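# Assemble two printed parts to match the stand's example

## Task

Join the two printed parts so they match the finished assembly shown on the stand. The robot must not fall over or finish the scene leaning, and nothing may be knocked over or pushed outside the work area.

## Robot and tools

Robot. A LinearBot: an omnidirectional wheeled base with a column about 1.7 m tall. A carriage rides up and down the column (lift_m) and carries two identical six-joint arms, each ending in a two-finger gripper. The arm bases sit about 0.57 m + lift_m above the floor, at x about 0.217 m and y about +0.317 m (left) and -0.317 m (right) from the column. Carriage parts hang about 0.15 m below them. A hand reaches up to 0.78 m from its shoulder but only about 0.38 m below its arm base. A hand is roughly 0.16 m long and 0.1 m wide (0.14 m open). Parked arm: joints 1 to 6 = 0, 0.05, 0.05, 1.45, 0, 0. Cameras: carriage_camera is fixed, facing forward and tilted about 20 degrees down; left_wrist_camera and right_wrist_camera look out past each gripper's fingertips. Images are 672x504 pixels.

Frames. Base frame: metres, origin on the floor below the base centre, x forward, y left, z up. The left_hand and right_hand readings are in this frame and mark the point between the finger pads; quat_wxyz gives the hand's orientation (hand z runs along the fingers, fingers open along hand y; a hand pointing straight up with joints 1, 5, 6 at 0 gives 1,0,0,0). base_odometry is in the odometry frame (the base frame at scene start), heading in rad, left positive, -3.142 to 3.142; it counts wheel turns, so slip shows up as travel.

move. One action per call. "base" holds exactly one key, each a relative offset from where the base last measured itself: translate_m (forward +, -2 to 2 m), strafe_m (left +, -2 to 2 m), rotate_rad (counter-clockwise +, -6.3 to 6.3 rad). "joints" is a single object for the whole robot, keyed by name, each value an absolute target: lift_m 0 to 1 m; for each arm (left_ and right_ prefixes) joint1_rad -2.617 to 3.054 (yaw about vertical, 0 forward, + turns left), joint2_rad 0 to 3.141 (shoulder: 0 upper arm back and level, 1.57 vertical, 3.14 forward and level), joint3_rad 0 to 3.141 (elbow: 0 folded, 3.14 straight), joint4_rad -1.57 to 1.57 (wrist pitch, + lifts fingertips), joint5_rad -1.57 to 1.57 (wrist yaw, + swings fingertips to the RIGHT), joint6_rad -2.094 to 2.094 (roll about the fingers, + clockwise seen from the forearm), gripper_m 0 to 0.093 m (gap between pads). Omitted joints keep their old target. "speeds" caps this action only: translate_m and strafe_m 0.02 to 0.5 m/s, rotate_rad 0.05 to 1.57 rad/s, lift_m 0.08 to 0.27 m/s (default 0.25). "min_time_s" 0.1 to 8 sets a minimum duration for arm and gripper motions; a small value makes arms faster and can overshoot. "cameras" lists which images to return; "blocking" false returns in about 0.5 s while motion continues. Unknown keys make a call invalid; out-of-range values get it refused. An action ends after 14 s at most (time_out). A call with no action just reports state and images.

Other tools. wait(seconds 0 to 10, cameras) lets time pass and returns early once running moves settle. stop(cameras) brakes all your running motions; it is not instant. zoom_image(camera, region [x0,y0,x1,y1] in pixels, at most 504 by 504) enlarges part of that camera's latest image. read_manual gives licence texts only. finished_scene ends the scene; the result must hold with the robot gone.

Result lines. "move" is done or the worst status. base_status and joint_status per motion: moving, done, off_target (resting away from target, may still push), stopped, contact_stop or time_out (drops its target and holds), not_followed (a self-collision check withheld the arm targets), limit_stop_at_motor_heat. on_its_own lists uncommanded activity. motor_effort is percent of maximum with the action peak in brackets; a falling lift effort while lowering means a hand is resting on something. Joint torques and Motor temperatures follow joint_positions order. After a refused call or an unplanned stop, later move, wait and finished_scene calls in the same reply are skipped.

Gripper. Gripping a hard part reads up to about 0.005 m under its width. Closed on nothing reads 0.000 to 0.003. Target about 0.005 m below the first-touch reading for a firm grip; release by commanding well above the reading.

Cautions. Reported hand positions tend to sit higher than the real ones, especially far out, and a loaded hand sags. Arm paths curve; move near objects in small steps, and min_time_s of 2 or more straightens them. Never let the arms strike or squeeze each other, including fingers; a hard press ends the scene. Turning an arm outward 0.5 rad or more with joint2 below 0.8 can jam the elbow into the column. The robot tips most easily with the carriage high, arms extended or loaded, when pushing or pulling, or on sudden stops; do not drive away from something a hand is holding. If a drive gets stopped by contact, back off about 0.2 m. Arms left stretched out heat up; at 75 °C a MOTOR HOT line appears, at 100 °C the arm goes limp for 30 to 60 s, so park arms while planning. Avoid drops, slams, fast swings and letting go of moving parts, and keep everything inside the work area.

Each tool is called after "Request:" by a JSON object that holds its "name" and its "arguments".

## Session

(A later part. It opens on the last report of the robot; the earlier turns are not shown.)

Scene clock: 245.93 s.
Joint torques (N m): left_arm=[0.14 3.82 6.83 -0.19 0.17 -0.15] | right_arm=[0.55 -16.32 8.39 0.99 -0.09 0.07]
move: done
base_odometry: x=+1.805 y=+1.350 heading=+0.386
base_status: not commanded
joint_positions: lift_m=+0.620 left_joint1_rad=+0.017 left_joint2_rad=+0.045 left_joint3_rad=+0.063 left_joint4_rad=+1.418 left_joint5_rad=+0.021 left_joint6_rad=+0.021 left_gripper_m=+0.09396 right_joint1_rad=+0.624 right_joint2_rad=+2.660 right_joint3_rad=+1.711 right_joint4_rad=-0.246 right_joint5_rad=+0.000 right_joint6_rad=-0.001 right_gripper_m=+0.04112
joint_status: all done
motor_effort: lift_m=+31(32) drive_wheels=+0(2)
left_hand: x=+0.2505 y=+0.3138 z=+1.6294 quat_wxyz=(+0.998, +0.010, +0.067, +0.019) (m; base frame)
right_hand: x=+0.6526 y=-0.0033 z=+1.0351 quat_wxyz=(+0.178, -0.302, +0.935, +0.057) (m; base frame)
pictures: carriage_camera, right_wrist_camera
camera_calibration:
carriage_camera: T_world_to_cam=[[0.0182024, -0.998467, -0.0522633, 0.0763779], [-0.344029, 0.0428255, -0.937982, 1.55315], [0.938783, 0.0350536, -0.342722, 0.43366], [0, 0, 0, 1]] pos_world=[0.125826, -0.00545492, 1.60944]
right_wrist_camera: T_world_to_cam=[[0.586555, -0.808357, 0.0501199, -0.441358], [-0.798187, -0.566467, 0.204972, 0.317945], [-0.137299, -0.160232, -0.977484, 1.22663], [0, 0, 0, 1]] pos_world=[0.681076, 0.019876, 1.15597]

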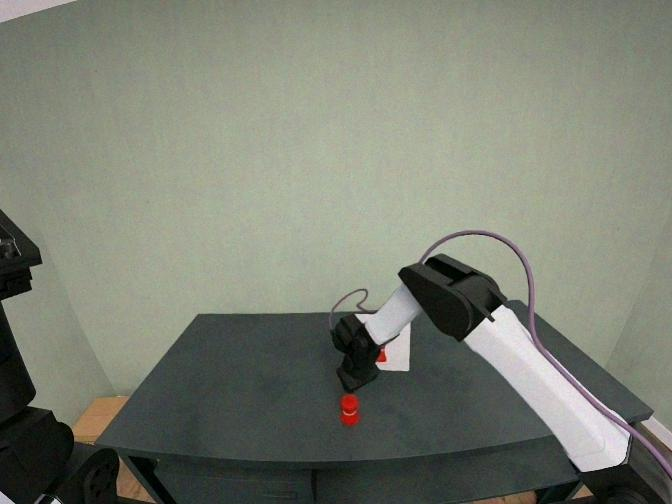

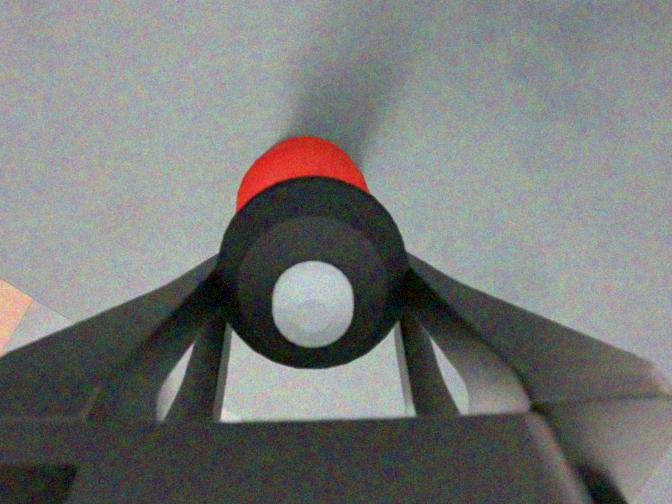

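Request:
{"name": "move", "arguments": {"joints": {"left_joint1_rad": -0.61, "left_joint2_rad": 2.1, "left_joint3_rad": 0.322, "left_joint4_rad": 1.1, "left_gripper_m": 0.02, "right_joint1_rad": 0.634, "right_joint2_rad": 2.672, "right_joint3_rad": 1.753, "right_joint4_rad": -0.247}, "min_time_s": 2, "cameras": ["all"]}}

Scene clock: 273.87 s.
Joint torques (N m): left_arm=[-0.36 -7.15 3.22 1.57 0.2 -0.15] | right_arm=[0.62 -15.68 9.55 0.99 -0.09 0.06]
Motor temperatures (°C): left_arm=[15 19 30 16 18 17 16] | right_arm=[15 56 25 19 16 17 16]
move: done
base_odometry: x=+1.805 y=+1.350 heading=+0.386
base_status: not commanded
joint_positions: lift_m=+0.620 left_joint1_rad=-0.606 left_joint2_rad=+2.091 left_joint3_rad=+0.312 left_joint4_rad=+1.108 left_joint5_rad=+0.020 left_joint6_rad=+0.021 left_gripper_m=+0.02010 right_joint1_rad=+0.628 right_joint2_rad=+2.660 right_joint3_rad=+1.721 right_joint4_rad=-0.246 right_joint5_rad=+0.000 right_joint6_rad=-0.001 right_gripper_m=+0.04112
joint_status: all done
motor_effort: lift_m=+31(31) drive_wheels=-2(2)
left_hand: x=+0.5058 y=+0.1126 z=+1.1302 quat_wxyz=(+0.414, +0.282, +0.855, -0.134) (m; base frame)
right_hand: x=+0.6545 y=+0.0006 z=+1.0378 quat_wxyz=(+0.182, -0.304, +0.933, +0.059) (m; base frame)
pictures: carriage_camera, left_wrist_camera, right_wrist_camera
camera_calibration:
carriage_camera: T_world_to_cam=[[0.0182024, -0.998467, -0.0522633, 0.0763779], [-0.344029, 0.0428255, -0.937982, 1.55315], [0.938783, 0.0350536, -0.342722, 0.43366], [0, 0, 0, 1]] pos_world=[0.125826, -0.00545492, 1.60944]
left_wrist_camera: T_world_to_cam=[[-0.635548, -0.771818, 0.0193769, 0.379366], [-0.753664, 0.614762, -0.232504, 0.572785], [0.167539, -0.162371, -0.972402, 1.15871], [0, 0, 0, 1]] pos_world=[0.478665, 0.128815, 1.25255]
right_wrist_camera: T_world_to_cam=[[0.589304, -0.806354, 0.0501479, -0.441256], [-0.797533, -0.570695, 0.195571, 0.330369], [-0.12908, -0.155245, -0.979407, 1.22673], [0, 0, 0, 1]] pos_world=[0.68186, 0.0231756, 1.15899]

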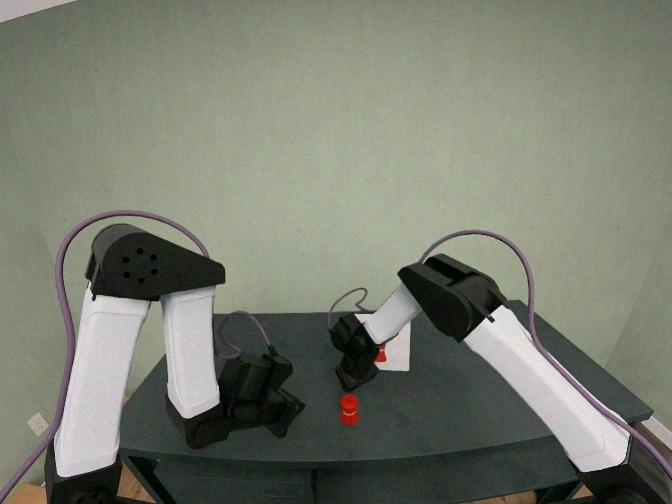

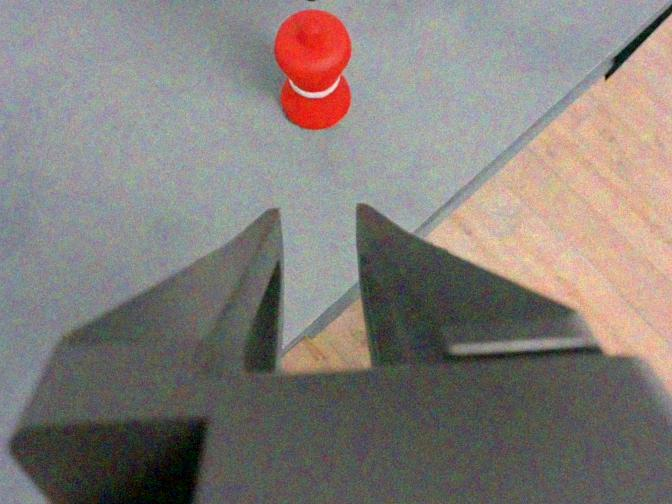

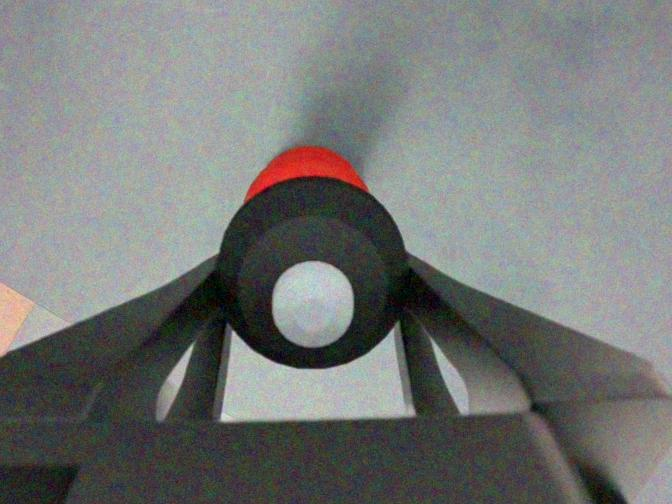

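Request:
{"name": "move", "arguments": {"joints": {"left_joint4_rad": 1.52}, "min_time_s": 1, "cameras": ["left_wrist_camera"]}}

Request:
{"name": "zoom_image", "arguments": {"camera": "left_wrist_camera", "region": [210, 40, 430, 260]}}

Scene clock: 281.70 s.
Joint torques (N m): left_arm=[-0.36 -7.38 3.44 1.95 0.19 -0.15] | right_arm=[0.64 -15.68 9.54 1 -0.1 0.07]
Motor temperatures (°C): left_arm=[15 19 28 18 18 17 16] | right_arm=[15 56 26 19 16 17 16]
move: done
base_odometry: x=+1.805 y=+1.350 heading=+0.386
base_status: not commanded
joint_positions: lift_m=+0.620 left_joint1_rad=-0.606 left_joint2_rad=+2.091 left_joint3_rad=+0.312 left_joint4_rad=+1.507 left_joint5_rad=+0.020 left_joint6_rad=+0.021 left_gripper_m=+0.02010 right_joint1_rad=+0.628 right_joint2_rad=+2.660 right_joint3_rad=+1.721 right_joint4_rad=-0.246 right_joint5_rad=+0.000 right_joint6_rad=-0.001 right_gripper_m=+0.04112
joint_status: all done
motor_effort: lift_m=+31(31) drive_wheels=-2(2)
left_hand: x=+0.5425 y=+0.0872 z=+1.2178 quat_wxyz=(+0.577, +0.251, +0.756, -0.182) (m; base frame)
right_hand: x=+0.6545 y=+0.0006 z=+1.0378 quat_wxyz=(+0.182, -0.304, +0.933, +0.059) (m; base frame)
pictures: left_wrist_camera
camera_calibration:
left_wrist_camera: T_world_to_cam=[[-0.636342, -0.771272, -0.014458, 0.422994], [-0.616577, 0.519795, -0.591309, 1.00736], [0.463575, -0.36736, -0.806316, 0.888669], [0, 0, 0, 1]] pos_world=[0.478319, 0.129085, 1.31832]

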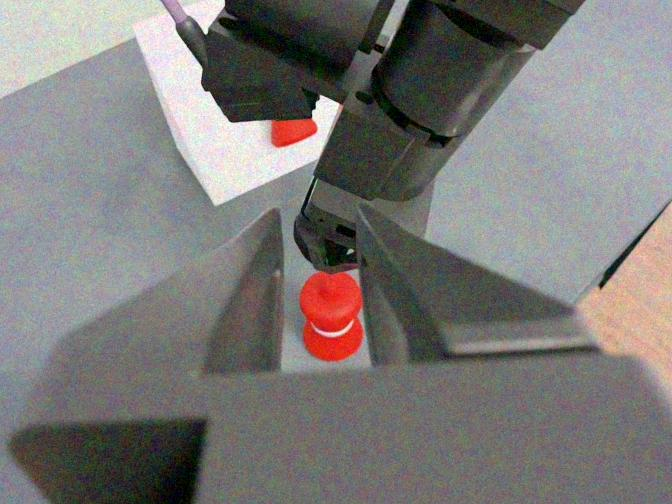

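Scaled by 2.291 from the camera's 672x504 image, which has a finer 960x720 frame.

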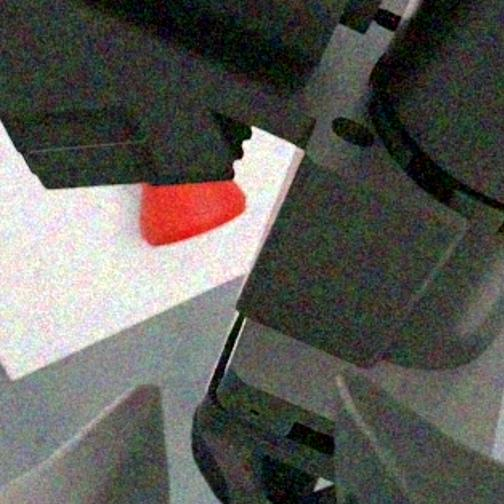

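Request:
{"name": "move", "arguments": {"joints": {"left_gripper_m": 0.07}, "cameras": ["left_wrist_camera"]}}

Request:
{"name": "zoom_image", "arguments": {"camera": "left_wrist_camera", "region": [260, 180, 410, 380]}}

Scene clock: 285.27 s.
Joint torques (N m): left_arm=[-0.42 -7.42 3.47 1.98 0.19 -0.14] | right_arm=[0.62 -15.68 9.57 1 -0.09 0.07]
Motor temperatures (°C): left_arm=[15 19 28 19 18 17 16] | right_arm=[15 57 26 19 16 17 16]
move: done
base_odometry: x=+1.805 y=+1.350 heading=+0.386
base_status: not commanded
joint_positions: lift_m=+0.620 left_joint1_rad=-0.606 left_joint2_rad=+2.091 left_joint3_rad=+0.312 left_joint4_rad=+1.508 left_joint5_rad=+0.020 left_joint6_rad=+0.021 left_gripper_m=+0.06990 right_joint1_rad=+0.628 right_joint2_rad=+2.660 right_joint3_rad=+1.721 right_joint4_rad=-0.246 right_joint5_rad=+0.000 right_joint6_rad=-0.001 right_gripper_m=+0.04112
joint_status: all done
motor_effort: lift_m=+31(31) drive_wheels=-2(2)
left_hand: x=+0.5426 y=+0.0871 z=+1.2181 quat_wxyz=(+0.577, +0.251, +0.755, -0.182) (m; base frame)
right_hand: x=+0.6545 y=+0.0006 z=+1.0378 quat_wxyz=(+0.182, -0.304, +0.933, +0.059) (m; base frame)
pictures: left_wrist_camera
camera_calibration:
left_wrist_camera: T_world_to_cam=[[-0.636347, -0.771266, -0.0145486, 0.423118], [-0.616054, 0.519456, -0.592151, 1.00838], [0.464263, -0.367851, -0.805696, 0.887747], [0, 0, 0, 1]] pos_world=[0.478319, 0.129086, 1.31852]

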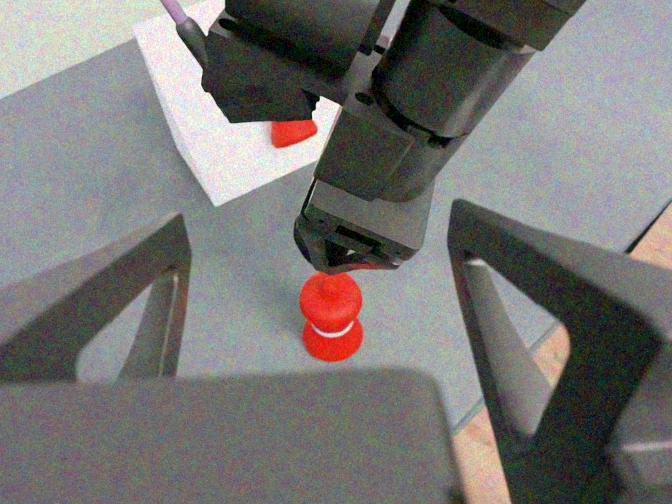

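Scaled by 2.520 from the camera's 672x504 image, which has a finer 960x720 frame.

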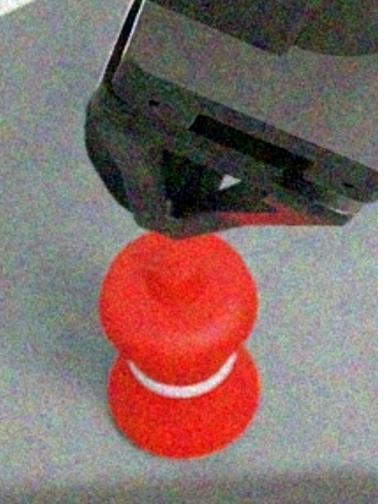

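Request:
{"name": "move", "arguments": {"joints": {"lift_m": 0.595, "right_joint1_rad": 0.637}, "speeds": {"lift_m": 0.08}, "cameras": ["left_wrist_camera","right_wrist_camera","carriage_camera"]}}

Request:
{"name": "zoom_image", "arguments": {"camera": "left_wrist_camera", "region": [260, 180, 410, 380]}}

Request:
{"name": "zoom_image", "arguments": {"camera": "carriage_camera", "region": [310, 350, 400, 440]}}

Scene clock: 305.10 s.
Joint torques (N m): left_arm=[-0.36 -7.75 3.34 1.91 0.22 -0.15] | right_arm=[0.49 -16.36 8.75 1.01 -0.09 0.06]
Motor temperatures (°C): left_arm=[15 20 26 21 18 17 16] | right_arm=[15 59 27 19 16 17 16]
move: done
base_odometry: x=+1.805 y=+1.350 heading=+0.386
base_status: not commanded
joint_positions: lift_m=+0.595 left_joint1_rad=-0.606 left_joint2_rad=+2.095 left_joint3_rad=+0.314 left_joint4_rad=+1.515 left_joint5_rad=+0.020 left_joint6_rad=+0.021 left_gripper_m=+0.06990 right_joint1_rad=+0.632 right_joint2_rad=+2.665 right_joint3_rad=+1.731 right_joint4_rad=-0.247 right_joint5_rad=+0.000 right_joint6_rad=-0.001 right_gripper_m=+0.04112
joint_status: all done
motor_effort: lift_m=+30(31) drive_wheels=+0(2)
left_hand: x=+0.5429 y=+0.0869 z=+1.1936 quat_wxyz=(+0.579, +0.251, +0.754, -0.183) (m; base frame)
right_hand: x=+0.6548 y=+0.0036 z=+1.0126 quat_wxyz=(+0.184, -0.305, +0.932, +0.060) (m; base frame)
pictures: carriage_camera, left_wrist_camera, right_wrist_camera
camera_calibration:
carriage_camera: T_world_to_cam=[[0.0182024, -0.998467, -0.0522633, 0.0750765], [-0.344029, 0.0428255, -0.937982, 1.5298], [0.938783, 0.0350536, -0.342722, 0.425126], [0, 0, 0, 1]] pos_world=[0.125826, -0.00545492, 1.58454]
left_wrist_camera: T_world_to_cam=[[-0.636307, -0.771293, -0.0148555, 0.423139], [-0.613986, 0.518002, -0.595563, 0.997303], [0.467049, -0.36984, -0.803171, 0.863422], [0, 0, 0, 1]] pos_world=[0.478317, 0.129087, 1.29372]
right_wrist_camera: T_world_to_cam=[[0.592477, -0.804028, 0.0501072, -0.439768], [-0.795663, -0.57431, 0.192584, 0.339047], [-0.126066, -0.15397, -0.98, 1.20118], [0, 0, 0, 1]] pos_world=[0.681747, 0.0260769, 1.13389]

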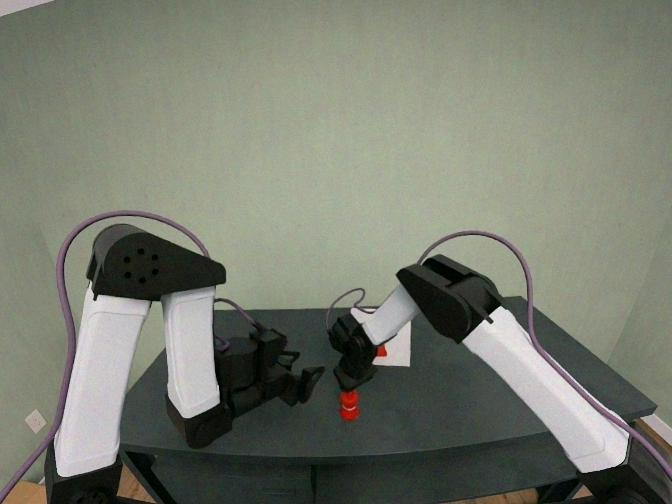

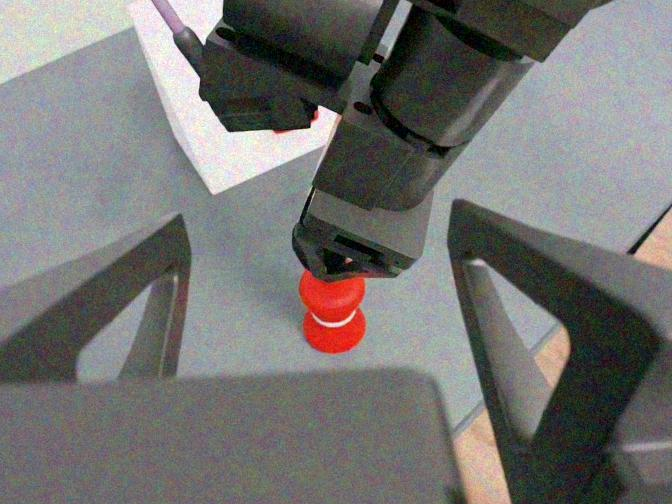

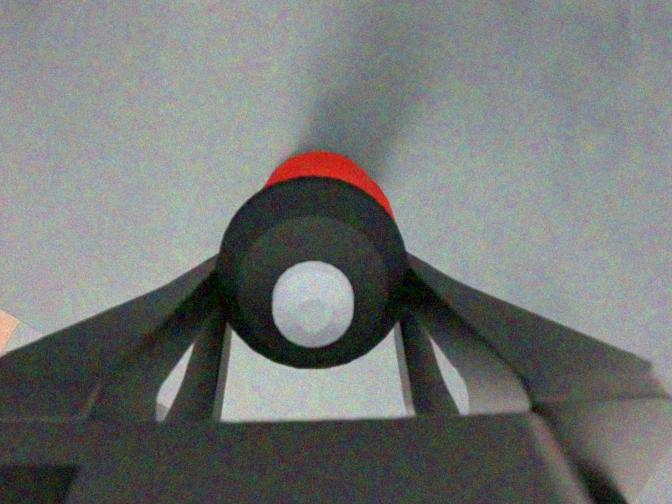

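Scaled by 2.520 from the camera's 672x504 image, which has a finer 960x720 frame.

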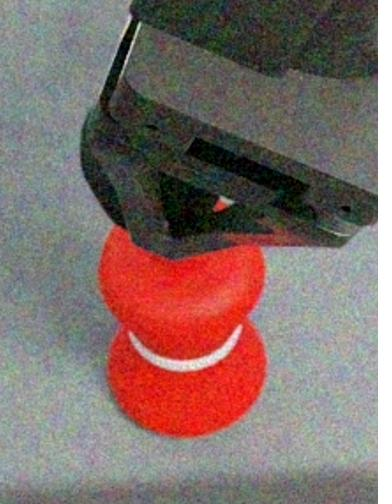

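Scaled by 5.600 from the camera's 672x504 image, which has a finer 960x720 frame.

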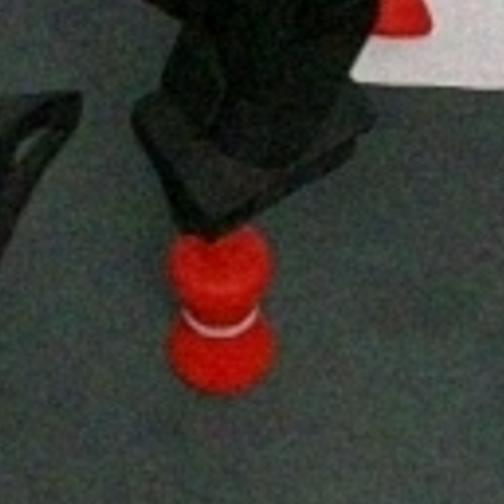

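Request:
{"name": "zoom_image", "arguments": {"camera": "right_wrist_camera", "region": [200, 120, 430, 380]}}

Scaled by 1.938 from the camera's 672x504 image, which has a finer 960x720 frame.

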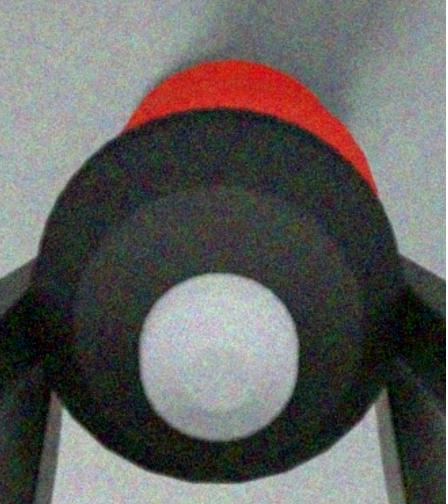

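Request:
{"name": "move", "arguments": {"joints": {"lift_m": 0.66}, "speeds": {"lift_m": 0.15}}}

Request:
{"name": "move", "arguments": {"joints": {"right_joint2_rad": 2.569, "right_joint3_rad": 1.526, "right_joint4_rad": -0.137}, "min_time_s": 1, "cameras": ["right_wrist_camera","left_wrist_camera"]}}

Request:
{"name": "zoom_image", "arguments": {"camera": "right_wrist_camera", "region": [200, 30, 450, 217]}}

Request:
{"name": "zoom_image", "arguments": {"camera": "left_wrist_camera", "region": [230, 160, 430, 380]}}

Scene clock: 335.00 s.
Joint torques (N m): left_arm=[-0.34 -7.99 3.28 1.85 0.2 -0.15] | right_arm=[0.55 -17.17 8.23 1.01 -0.09 0.06]
Motor temperatures (°C): left_arm=[15 21 25 26 18 17 16] | right_arm=[15 62 30 19 16 17 17]
move: done
base_odometry: x=+1.805 y=+1.350 heading=+0.386
base_status: not commanded
joint_positions: lift_m=+0.660 left_joint1_rad=-0.606 left_joint2_rad=+2.098 left_joint3_rad=+0.315 left_joint4_rad=+1.522 left_joint5_rad=+0.020 left_joint6_rad=+0.021 left_gripper_m=+0.06990 right_joint1_rad=+0.632 right_joint2_rad=+2.673 right_joint3_rad=+1.735 right_joint4_rad=-0.247 right_joint5_rad=+0.000 right_joint6_rad=-0.001 right_gripper_m=+0.04112
joint_status: all done
motor_effort: lift_m=+35(43) drive_wheels=+0(2)
left_hand: x=+0.5434 y=+0.0865 z=+1.2592 quat_wxyz=(+0.581, +0.250, +0.752, -0.183) (m; base frame)
right_hand: x=+0.6547 y=+0.0036 z=+1.0748 quat_wxyz=(+0.183, -0.306, +0.933, +0.060) (m; base frame)
pictures: none

Scene clock: 336.30 s.
Joint torques (N m): left_arm=[-0.35 -8.01 3.25 1.84 0.19 -0.15] | right_arm=[0.51 -19.93 4.81 1.04 -0.09 0.07]
Motor temperatures (°C): left_arm=[15 21 25 26 18 17 16] | right_arm=[15 62 30 19 16 17 17]
move: done
base_odometry: x=+1.805 y=+1.350 heading=+0.386
base_status: not commanded
joint_positions: lift_m=+0.660 left_joint1_rad=-0.606 left_joint2_rad=+2.098 left_joint3_rad=+0.315 left_joint4_rad=+1.522 left_joint5_rad=+0.020 left_joint6_rad=+0.021 left_gripper_m=+0.06990 right_joint1_rad=+0.632 right_joint2_rad=+2.608 right_joint3_rad=+1.538 right_joint4_rad=-0.148 right_joint5_rad=+0.000 right_joint6_rad=-0.001 right_gripper_m=+0.04112
joint_status: all done
motor_effort: lift_m=+35(35) drive_wheels=-2(2)
left_hand: x=+0.5434 y=+0.0865 z=+1.2592 quat_wxyz=(+0.581, +0.250, +0.752, -0.183) (m; base frame)
right_hand: x=+0.6232 y=-0.0195 z=+1.0626 quat_wxyz=(+0.167, -0.306, +0.936, +0.054) (m; base frame)
pictures: left_wrist_camera, right_wrist_camera
camera_calibration:
left_wrist_camera: T_world_to_cam=[[-0.636231, -0.771346, -0.0153157, 0.424702], [-0.611375, 0.516191, -0.599806, 1.04082], [0.470564, -0.372252, -0.799999, 0.910024], [0, 0, 0, 1]] pos_world=[0.478314, 0.129088, 1.35881]
right_wrist_camera: T_world_to_cam=[[0.594007, -0.802905, 0.049993, -0.44297], [-0.78946, -0.569861, 0.22806, 0.249618], [-0.154621, -0.174937, -0.972363, 1.25189], [0, 0, 0, 1]] pos_world=[0.65376, 0.00558671, 1.18251]

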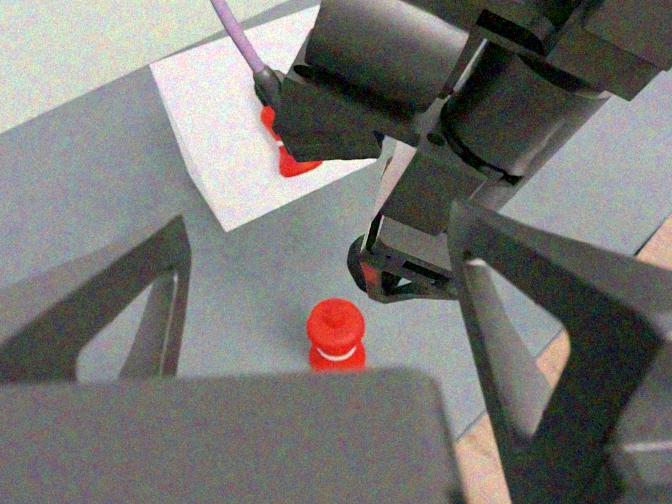

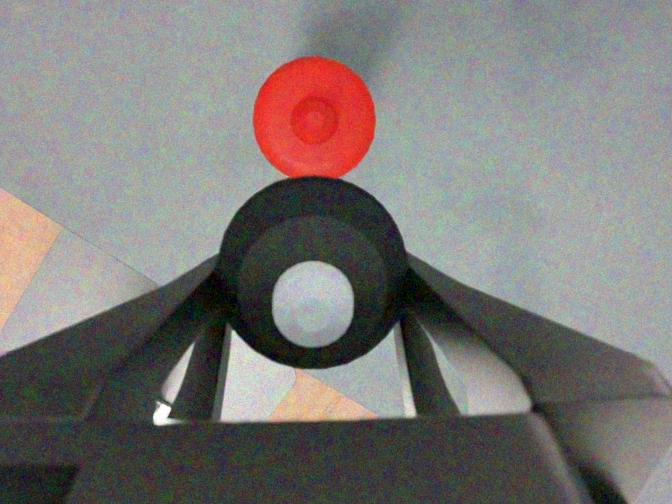

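Scaled by 2.016 from the camera's 672x504 image, which has a finer 960x720 frame.

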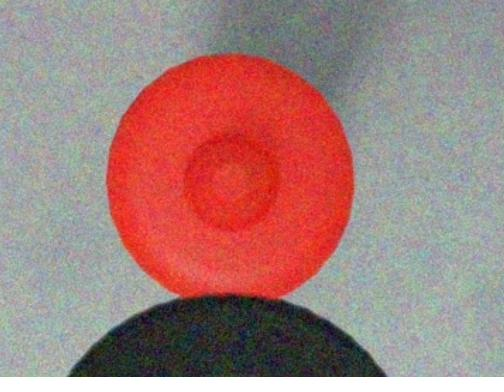

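Scaled by 2.291 from the camera's 672x504 image, which has a finer 960x720 frame.

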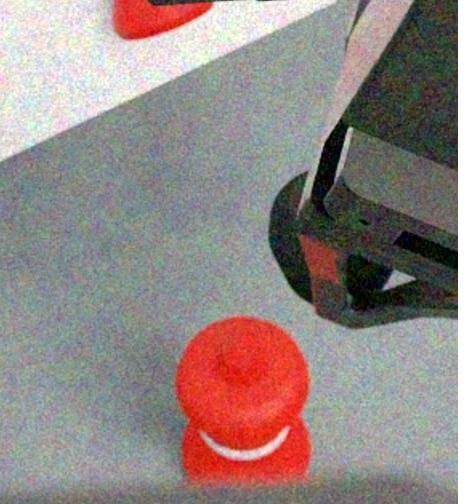

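Request:
{"name": "move", "arguments": {"joints": {"lift_m": 0.635, "right_joint1_rad": 0.626, "right_joint2_rad": 2.672, "right_joint3_rad": 1.753, "right_joint4_rad": -0.245}, "min_time_s": 1.5, "cameras": ["right_wrist_camera","left_wrist_camera"]}}

Request:
{"name": "zoom_image", "arguments": {"camera": "left_wrist_camera", "region": [230, 160, 430, 380]}}

Scene clock: 353.20 s.
Joint torques (N m): left_arm=[-0.31 -8.14 3.15 1.89 0.19 -0.16] | right_arm=[-0.36 -15.49 9.13 0.97 -0.09 0.06]
Motor temperatures (°C): left_arm=[15 22 25 26 18 17 16] | right_arm=[15 68 27 20 16 17 17]
move: done
base_odometry: x=+1.805 y=+1.350 heading=+0.386
base_status: not commanded
joint_positions: lift_m=+0.635 left_joint1_rad=-0.606 left_joint2_rad=+2.099 left_joint3_rad=+0.315 left_joint4_rad=+1.518 left_joint5_rad=+0.020 left_joint6_rad=+0.021 left_gripper_m=+0.06990 right_joint1_rad=+0.632 right_joint2_rad=+2.657 right_joint3_rad=+1.726 right_joint4_rad=-0.236 right_joint5_rad=+0.000 right_joint6_rad=-0.001 right_gripper_m=+0.04112
joint_status: all done
motor_effort: lift_m=+31(33) drive_wheels=+0(2)
left_hand: x=+0.5432 y=+0.0867 z=+1.2329 quat_wxyz=(+0.579, +0.251, +0.754, -0.182) (m; base frame)
right_hand: x=+0.6572 y=+0.0054 z=+1.0569 quat_wxyz=(+0.191, -0.305, +0.931, +0.062) (m; base frame)
pictures: left_wrist_camera, right_wrist_camera
camera_calibration:
left_wrist_camera: T_world_to_cam=[[-0.636268, -0.771326, -0.0148477, 0.423734], [-0.614177, 0.518094, -0.595286, 1.02071], [0.466852, -0.369642, -0.803377, 0.895114], [0, 0, 0, 1]] pos_world=[0.478617, 0.128887, 1.33302]
right_wrist_camera: T_world_to_cam=[[0.59192, -0.804434, 0.0501681, -0.441725], [-0.797855, -0.575979, 0.177979, 0.350359], [-0.114277, -0.145376, -0.982755, 1.24031], [0, 0, 0, 1]] pos_world=[0.68274, 0.0267725, 1.17873]

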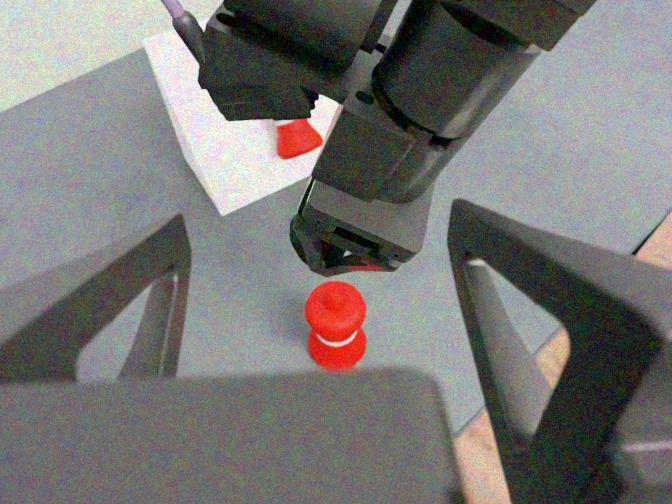

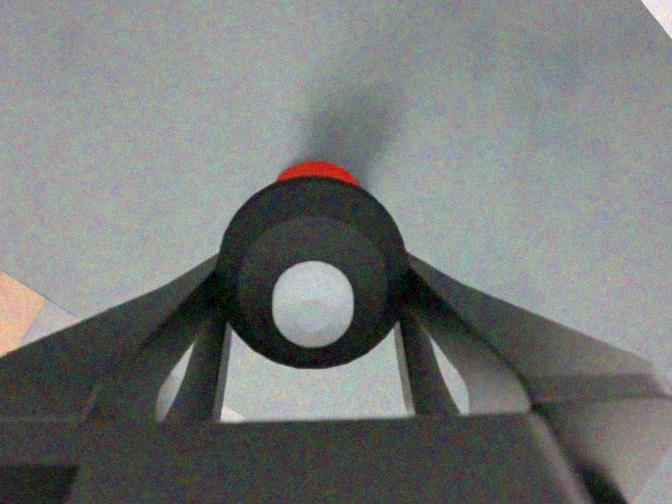

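Scaled by 2.291 from the camera's 672x504 image, which has a finer 960x720 frame.

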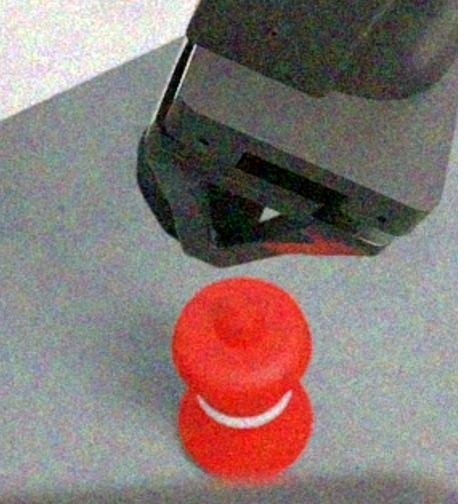

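Request:
{"name": "move", "arguments": {"joints": {"right_joint1_rad": 0.58, "right_joint2_rad": 2.569, "right_joint3_rad": 1.526, "right_joint4_rad": -0.156}, "min_time_s": 1}}

Request:
{"name": "move", "arguments": {"joints": {"lift_m": 0.62, "right_joint1_rad": 0.634, "right_joint2_rad": 2.661, "right_joint3_rad": 1.729, "right_joint4_rad": -0.233}, "min_time_s": 1.5, "cameras": ["right_wrist_camera","left_wrist_camera"]}}

Request:
{"name": "zoom_image", "arguments": {"camera": "left_wrist_camera", "region": [230, 160, 430, 380]}}

Scene clock: 364.60 s.
Joint torques (N m): left_arm=[-0.34 -8.16 3.17 1.89 0.2 -0.14] | right_arm=[-0.13 -19.77 4.64 1.01 -0.09 0.07]
Motor temperatures (°C): left_arm=[15 23 25 27 18 17 16] | right_arm=[15 63 28 20 16 17 17]
move: done
base_odometry: x=+1.805 y=+1.350 heading=+0.386
base_status: not commanded
joint_positions: lift_m=+0.635 left_joint1_rad=-0.606 left_joint2_rad=+2.099 left_joint3_rad=+0.315 left_joint4_rad=+1.518 left_joint5_rad=+0.020 left_joint6_rad=+0.021 left_gripper_m=+0.06990 right_joint1_rad=+0.583 right_joint2_rad=+2.607 right_joint3_rad=+1.540 right_joint4_rad=-0.167 right_joint5_rad=+0.000 right_joint6_rad=-0.001 right_gripper_m=+0.04112
joint_status: all done
motor_effort: lift_m=+31(31) drive_wheels=-2(2)
left_hand: x=+0.5432 y=+0.0867 z=+1.2329 quat_wxyz=(+0.579, +0.251, +0.754, -0.182) (m; base frame)
right_hand: x=+0.6345 y=-0.0414 z=+1.0375 quat_wxyz=(+0.161, -0.284, +0.944, +0.048) (m; base frame)
pictures: none

Scene clock: 366.40 s.
Joint torques (N m): left_arm=[-0.38 -8.2 3.11 1.9 0.19 -0.15] | right_arm=[0.47 -15.25 9.06 0.95 -0.09 0.07]
Motor temperatures (°C): left_arm=[15 23 25 28 18 17 16] | right_arm=[15 62 28 20 16 17 17]
move: done
base_odometry: x=+1.805 y=+1.350 heading=+0.386
base_status: not commanded
joint_positions: lift_m=+0.620 left_joint1_rad=-0.606 left_joint2_rad=+2.100 left_joint3_rad=+0.316 left_joint4_rad=+1.517 left_joint5_rad=+0.020 left_joint6_rad=+0.021 left_gripper_m=+0.06990 right_joint1_rad=+0.629 right_joint2_rad=+2.645 right_joint3_rad=+1.702 right_joint4_rad=-0.225 right_joint5_rad=+0.000 right_joint6_rad=-0.001 right_gripper_m=+0.04112
joint_status: all done
motor_effort: lift_m=+31(32) drive_wheels=+0(2)
left_hand: x=+0.5432 y=+0.0867 z=+1.2176 quat_wxyz=(+0.578, +0.251, +0.754, -0.182) (m; base frame)
right_hand: x=+0.6553 y=+0.0022 z=+1.0421 quat_wxyz=(+0.191, -0.304, +0.931, +0.062) (m; base frame)
pictures: left_wrist_camera, right_wrist_camera
camera_calibration:
left_wrist_camera: T_world_to_cam=[[-0.636332, -0.771274, -0.0147422, 0.423456], [-0.614719, 0.518528, -0.594348, 1.01063], [0.46605, -0.36914, -0.804073, 0.884014], [0, 0, 0, 1]] pos_world=[0.478717, 0.128886, 1.31772]
right_wrist_camera: T_world_to_cam=[[0.589758, -0.806022, 0.0501408, -0.440956], [-0.799351, -0.57378, 0.178367, 0.350236], [-0.114998, -0.145273, -0.982686, 1.22551], [0, 0, 0, 1]] pos_world=[0.680949, 0.0235711, 1.16393]

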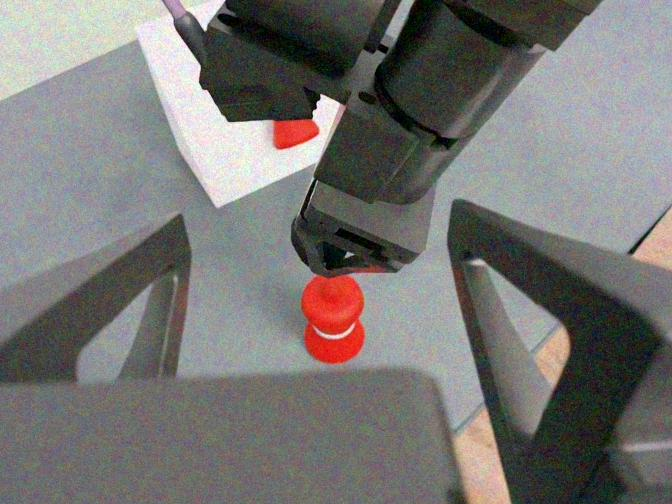

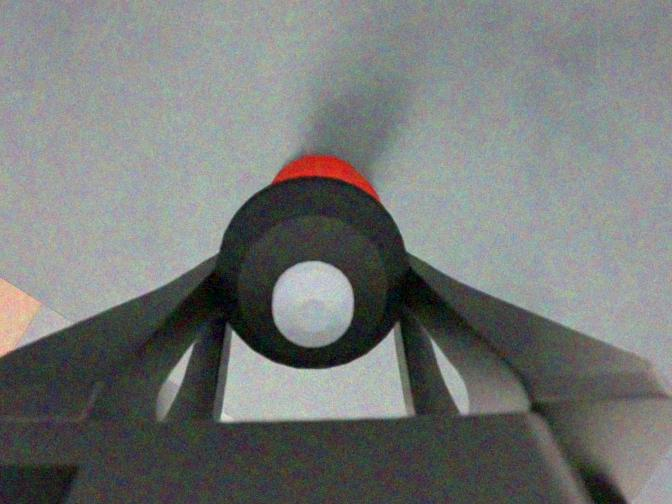

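Scaled by 2.291 from the camera's 672x504 image, which has a finer 960x720 frame.

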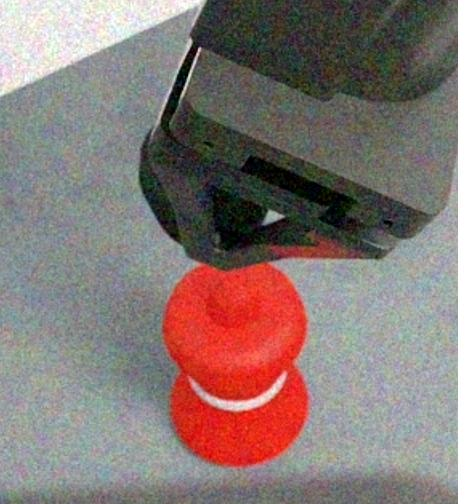

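Request:
{"name": "wait", "arguments": {"seconds": 0.3, "cameras": ["right_wrist_camera","carriage_camera"]}}

Request:
{"name": "zoom_image", "arguments": {"camera": "right_wrist_camera", "region": [200, 120, 430, 380]}}

Request:
{"name": "zoom_image", "arguments": {"camera": "carriage_camera", "region": [310, 350, 400, 440]}}

Scene clock: 378.30 s.
Joint torques (N m): left_arm=[-0.36 -8.24 3.11 1.89 0.19 -0.16] | right_arm=[0.47 -15.27 9.05 0.96 -0.1 0.06]
Motor temperatures (°C): left_arm=[15 23 25 29 18 17 16] | right_arm=[15 59 29 20 16 17 17]
base_odometry: x=+1.805 y=+1.350 heading=+0.386
base_status: not commanded
joint_positions: lift_m=+0.620 left_joint1_rad=-0.606 left_joint2_rad=+2.100 left_joint3_rad=+0.316 left_joint4_rad=+1.517 left_joint5_rad=+0.020 left_joint6_rad=+0.021 left_gripper_m=+0.06990 right_joint1_rad=+0.629 right_joint2_rad=+2.645 right_joint3_rad=+1.702 right_joint4_rad=-0.225 right_joint5_rad=+0.000 right_joint6_rad=-0.001 right_gripper_m=+0.04112
joint_status: all done
motor_effort: lift_m=+31(32) drive_wheels=+0(2)
left_hand: x=+0.5432 y=+0.0867 z=+1.2176 quat_wxyz=(+0.578, +0.251, +0.754, -0.182) (m; base frame)
right_hand: x=+0.6552 y=+0.0021 z=+1.0421 quat_wxyz=(+0.190, -0.304, +0.931, +0.062) (m; base frame)
wait: 0.30 s; at rest from the start
pictures: carriage_camera, right_wrist_camera
camera_calibration:
carriage_camera: T_world_to_cam=[[0.0182024, -0.998467, -0.0522633, 0.0763779], [-0.344029, 0.0428255, -0.937982, 1.55315], [0.938783, 0.0350536, -0.342722, 0.43366], [0, 0, 0, 1]] pos_world=[0.125826, -0.00545492, 1.60944]
right_wrist_camera: T_world_to_cam=[[0.589768, -0.806016, 0.050123, -0.440964], [-0.799301, -0.573741, 0.178716, 0.349657], [-0.11529, -0.145464, -0.982623, 1.22561], [0, 0, 0, 1]] pos_world=[0.680849, 0.0234712, 1.16393]

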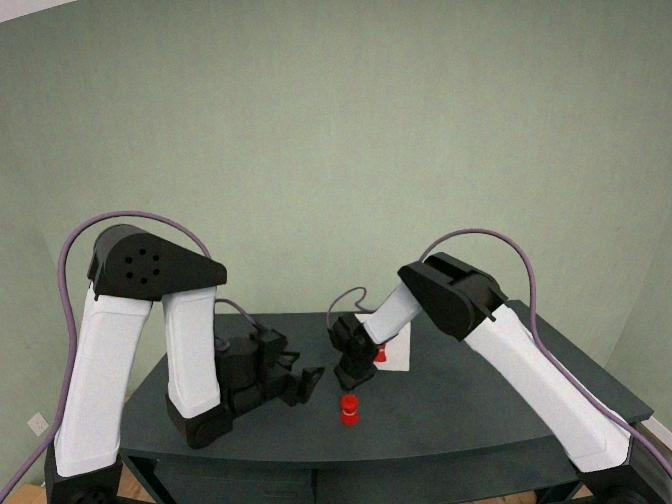

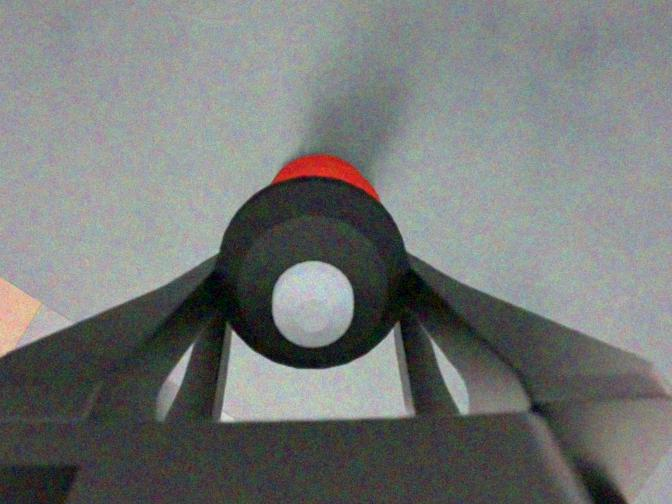

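Scaled by 1.938 from the camera's 672x504 image, which has a finer 960x720 frame.

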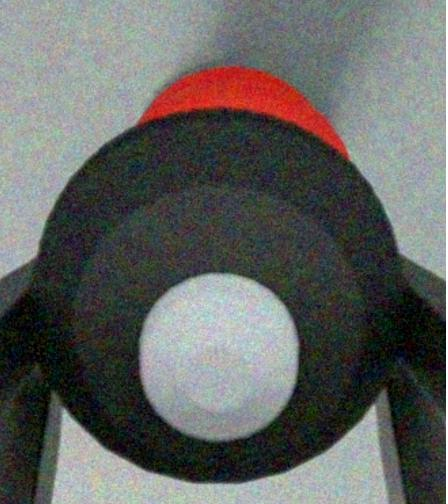

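Scaled by 5.600 from the camera's 672x504 image, which has a finer 960x720 frame.

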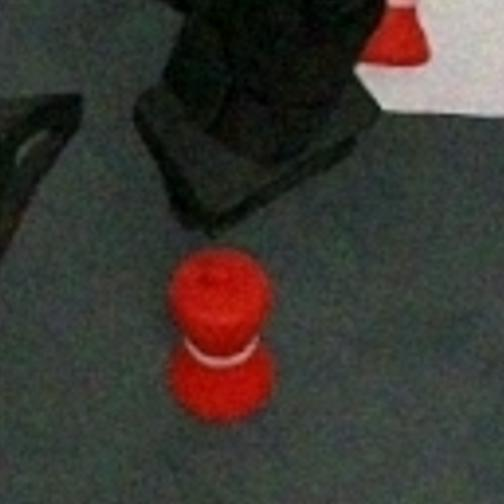

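Request:
{"name": "move", "arguments": {"joints": {"right_joint1_rad": 0.618}, "cameras": ["right_wrist_camera","left_wrist_camera","carriage_camera"]}}

Request:
{"name": "zoom_image", "arguments": {"camera": "right_wrist_camera", "region": [200, 120, 430, 380]}}

Request:
{"name": "zoom_image", "arguments": {"camera": "carriage_camera", "region": [310, 350, 400, 440]}}

Scene clock: 408.07 s.
Joint torques (N m): left_arm=[-0.35 -8.23 3.12 1.89 0.19 -0.14] | right_arm=[-0.29 -15.27 9.06 0.96 -0.1 0.06]
Motor temperatures (°C): left_arm=[15 24 24 30 18 17 16] | right_arm=[15 55 32 20 16 17 17]
move: done
base_odometry: x=+1.805 y=+1.350 heading=+0.386
base_status: not commanded
joint_positions: lift_m=+0.620 left_joint1_rad=-0.606 left_joint2_rad=+2.100 left_joint3_rad=+0.316 left_joint4_rad=+1.517 left_joint5_rad=+0.020 left_joint6_rad=+0.021 left_gripper_m=+0.06990 right_joint1_rad=+0.623 right_joint2_rad=+2.645 right_joint3_rad=+1.702 right_joint4_rad=-0.225 right_joint5_rad=+0.000 right_joint6_rad=-0.001 right_gripper_m=+0.04112
joint_status: all done
motor_effort: lift_m=+31(31) drive_wheels=-2(2)
left_hand: x=+0.5432 y=+0.0867 z=+1.2176 quat_wxyz=(+0.578, +0.251, +0.754, -0.182) (m; base frame)
right_hand: x=+0.6571 y=-0.0005 z=+1.0421 quat_wxyz=(+0.191, -0.301, +0.932, +0.061) (m; base frame)
pictures: carriage_camera, left_wrist_camera, right_wrist_camera
camera_calibration:
carriage_camera: T_world_to_cam=[[0.0182024, -0.998467, -0.0522633, 0.0763779], [-0.344029, 0.0428255, -0.937982, 1.55315], [0.938783, 0.0350536, -0.342722, 0.43366], [0, 0, 0, 1]] pos_world=[0.125826, -0.00545492, 1.60944]
left_wrist_camera: T_world_to_cam=[[-0.636332, -0.771274, -0.0147422, 0.423456], [-0.614719, 0.518528, -0.594348, 1.01063], [0.46605, -0.36914, -0.804073, 0.884014], [0, 0, 0, 1]] pos_world=[0.478717, 0.128886, 1.31772]
right_wrist_camera: T_world_to_cam=[[0.584841, -0.809592, 0.0502225, -0.44115], [-0.802792, -0.568841, 0.17873, 0.352009], [-0.11613, -0.144847, -0.982616, 1.226], [0, 0, 0, 1]] pos_world=[0.682968, 0.0206679, 1.16393]

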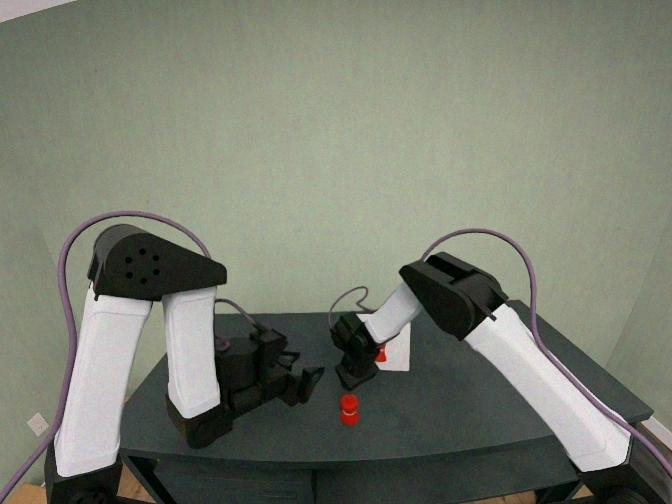

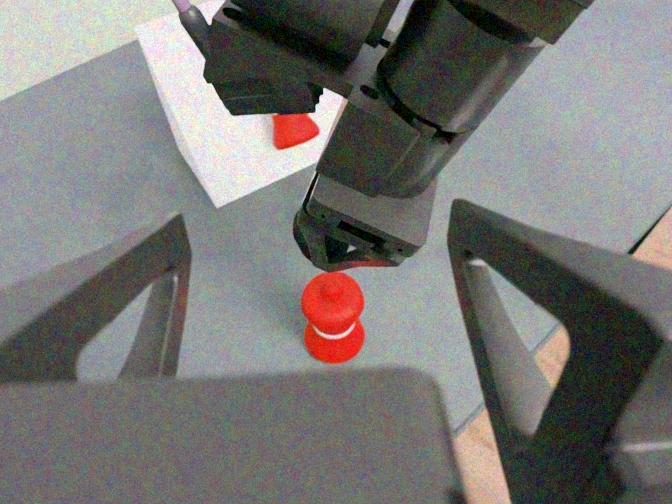

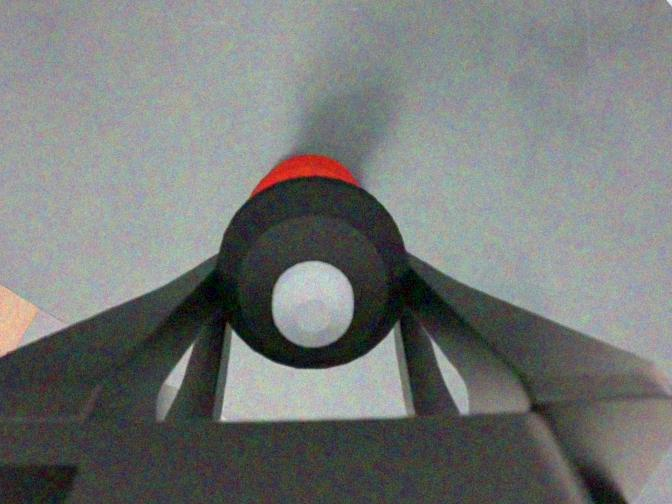

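Scaled by 1.938 from the camera's 672x504 image, which has a finer 960x720 frame.

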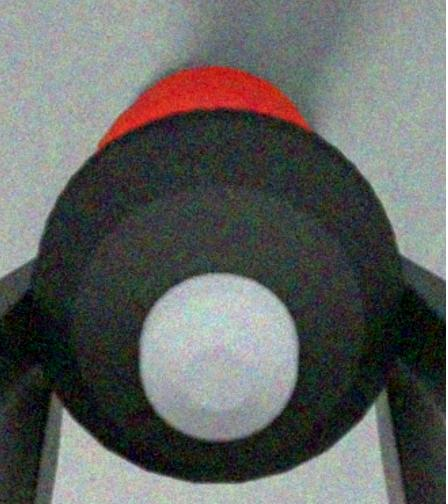

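Scaled by 5.600 from the camera's 672x504 image, which has a finer 960x720 frame.

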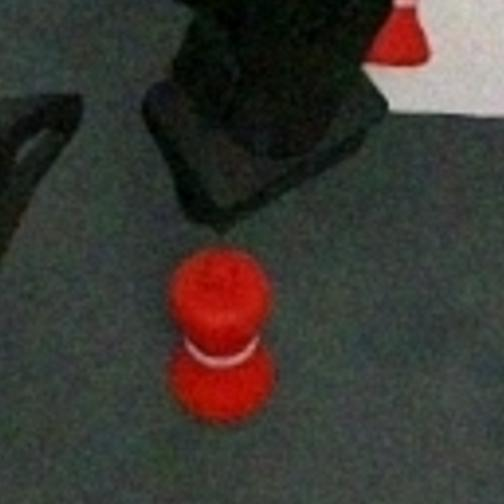

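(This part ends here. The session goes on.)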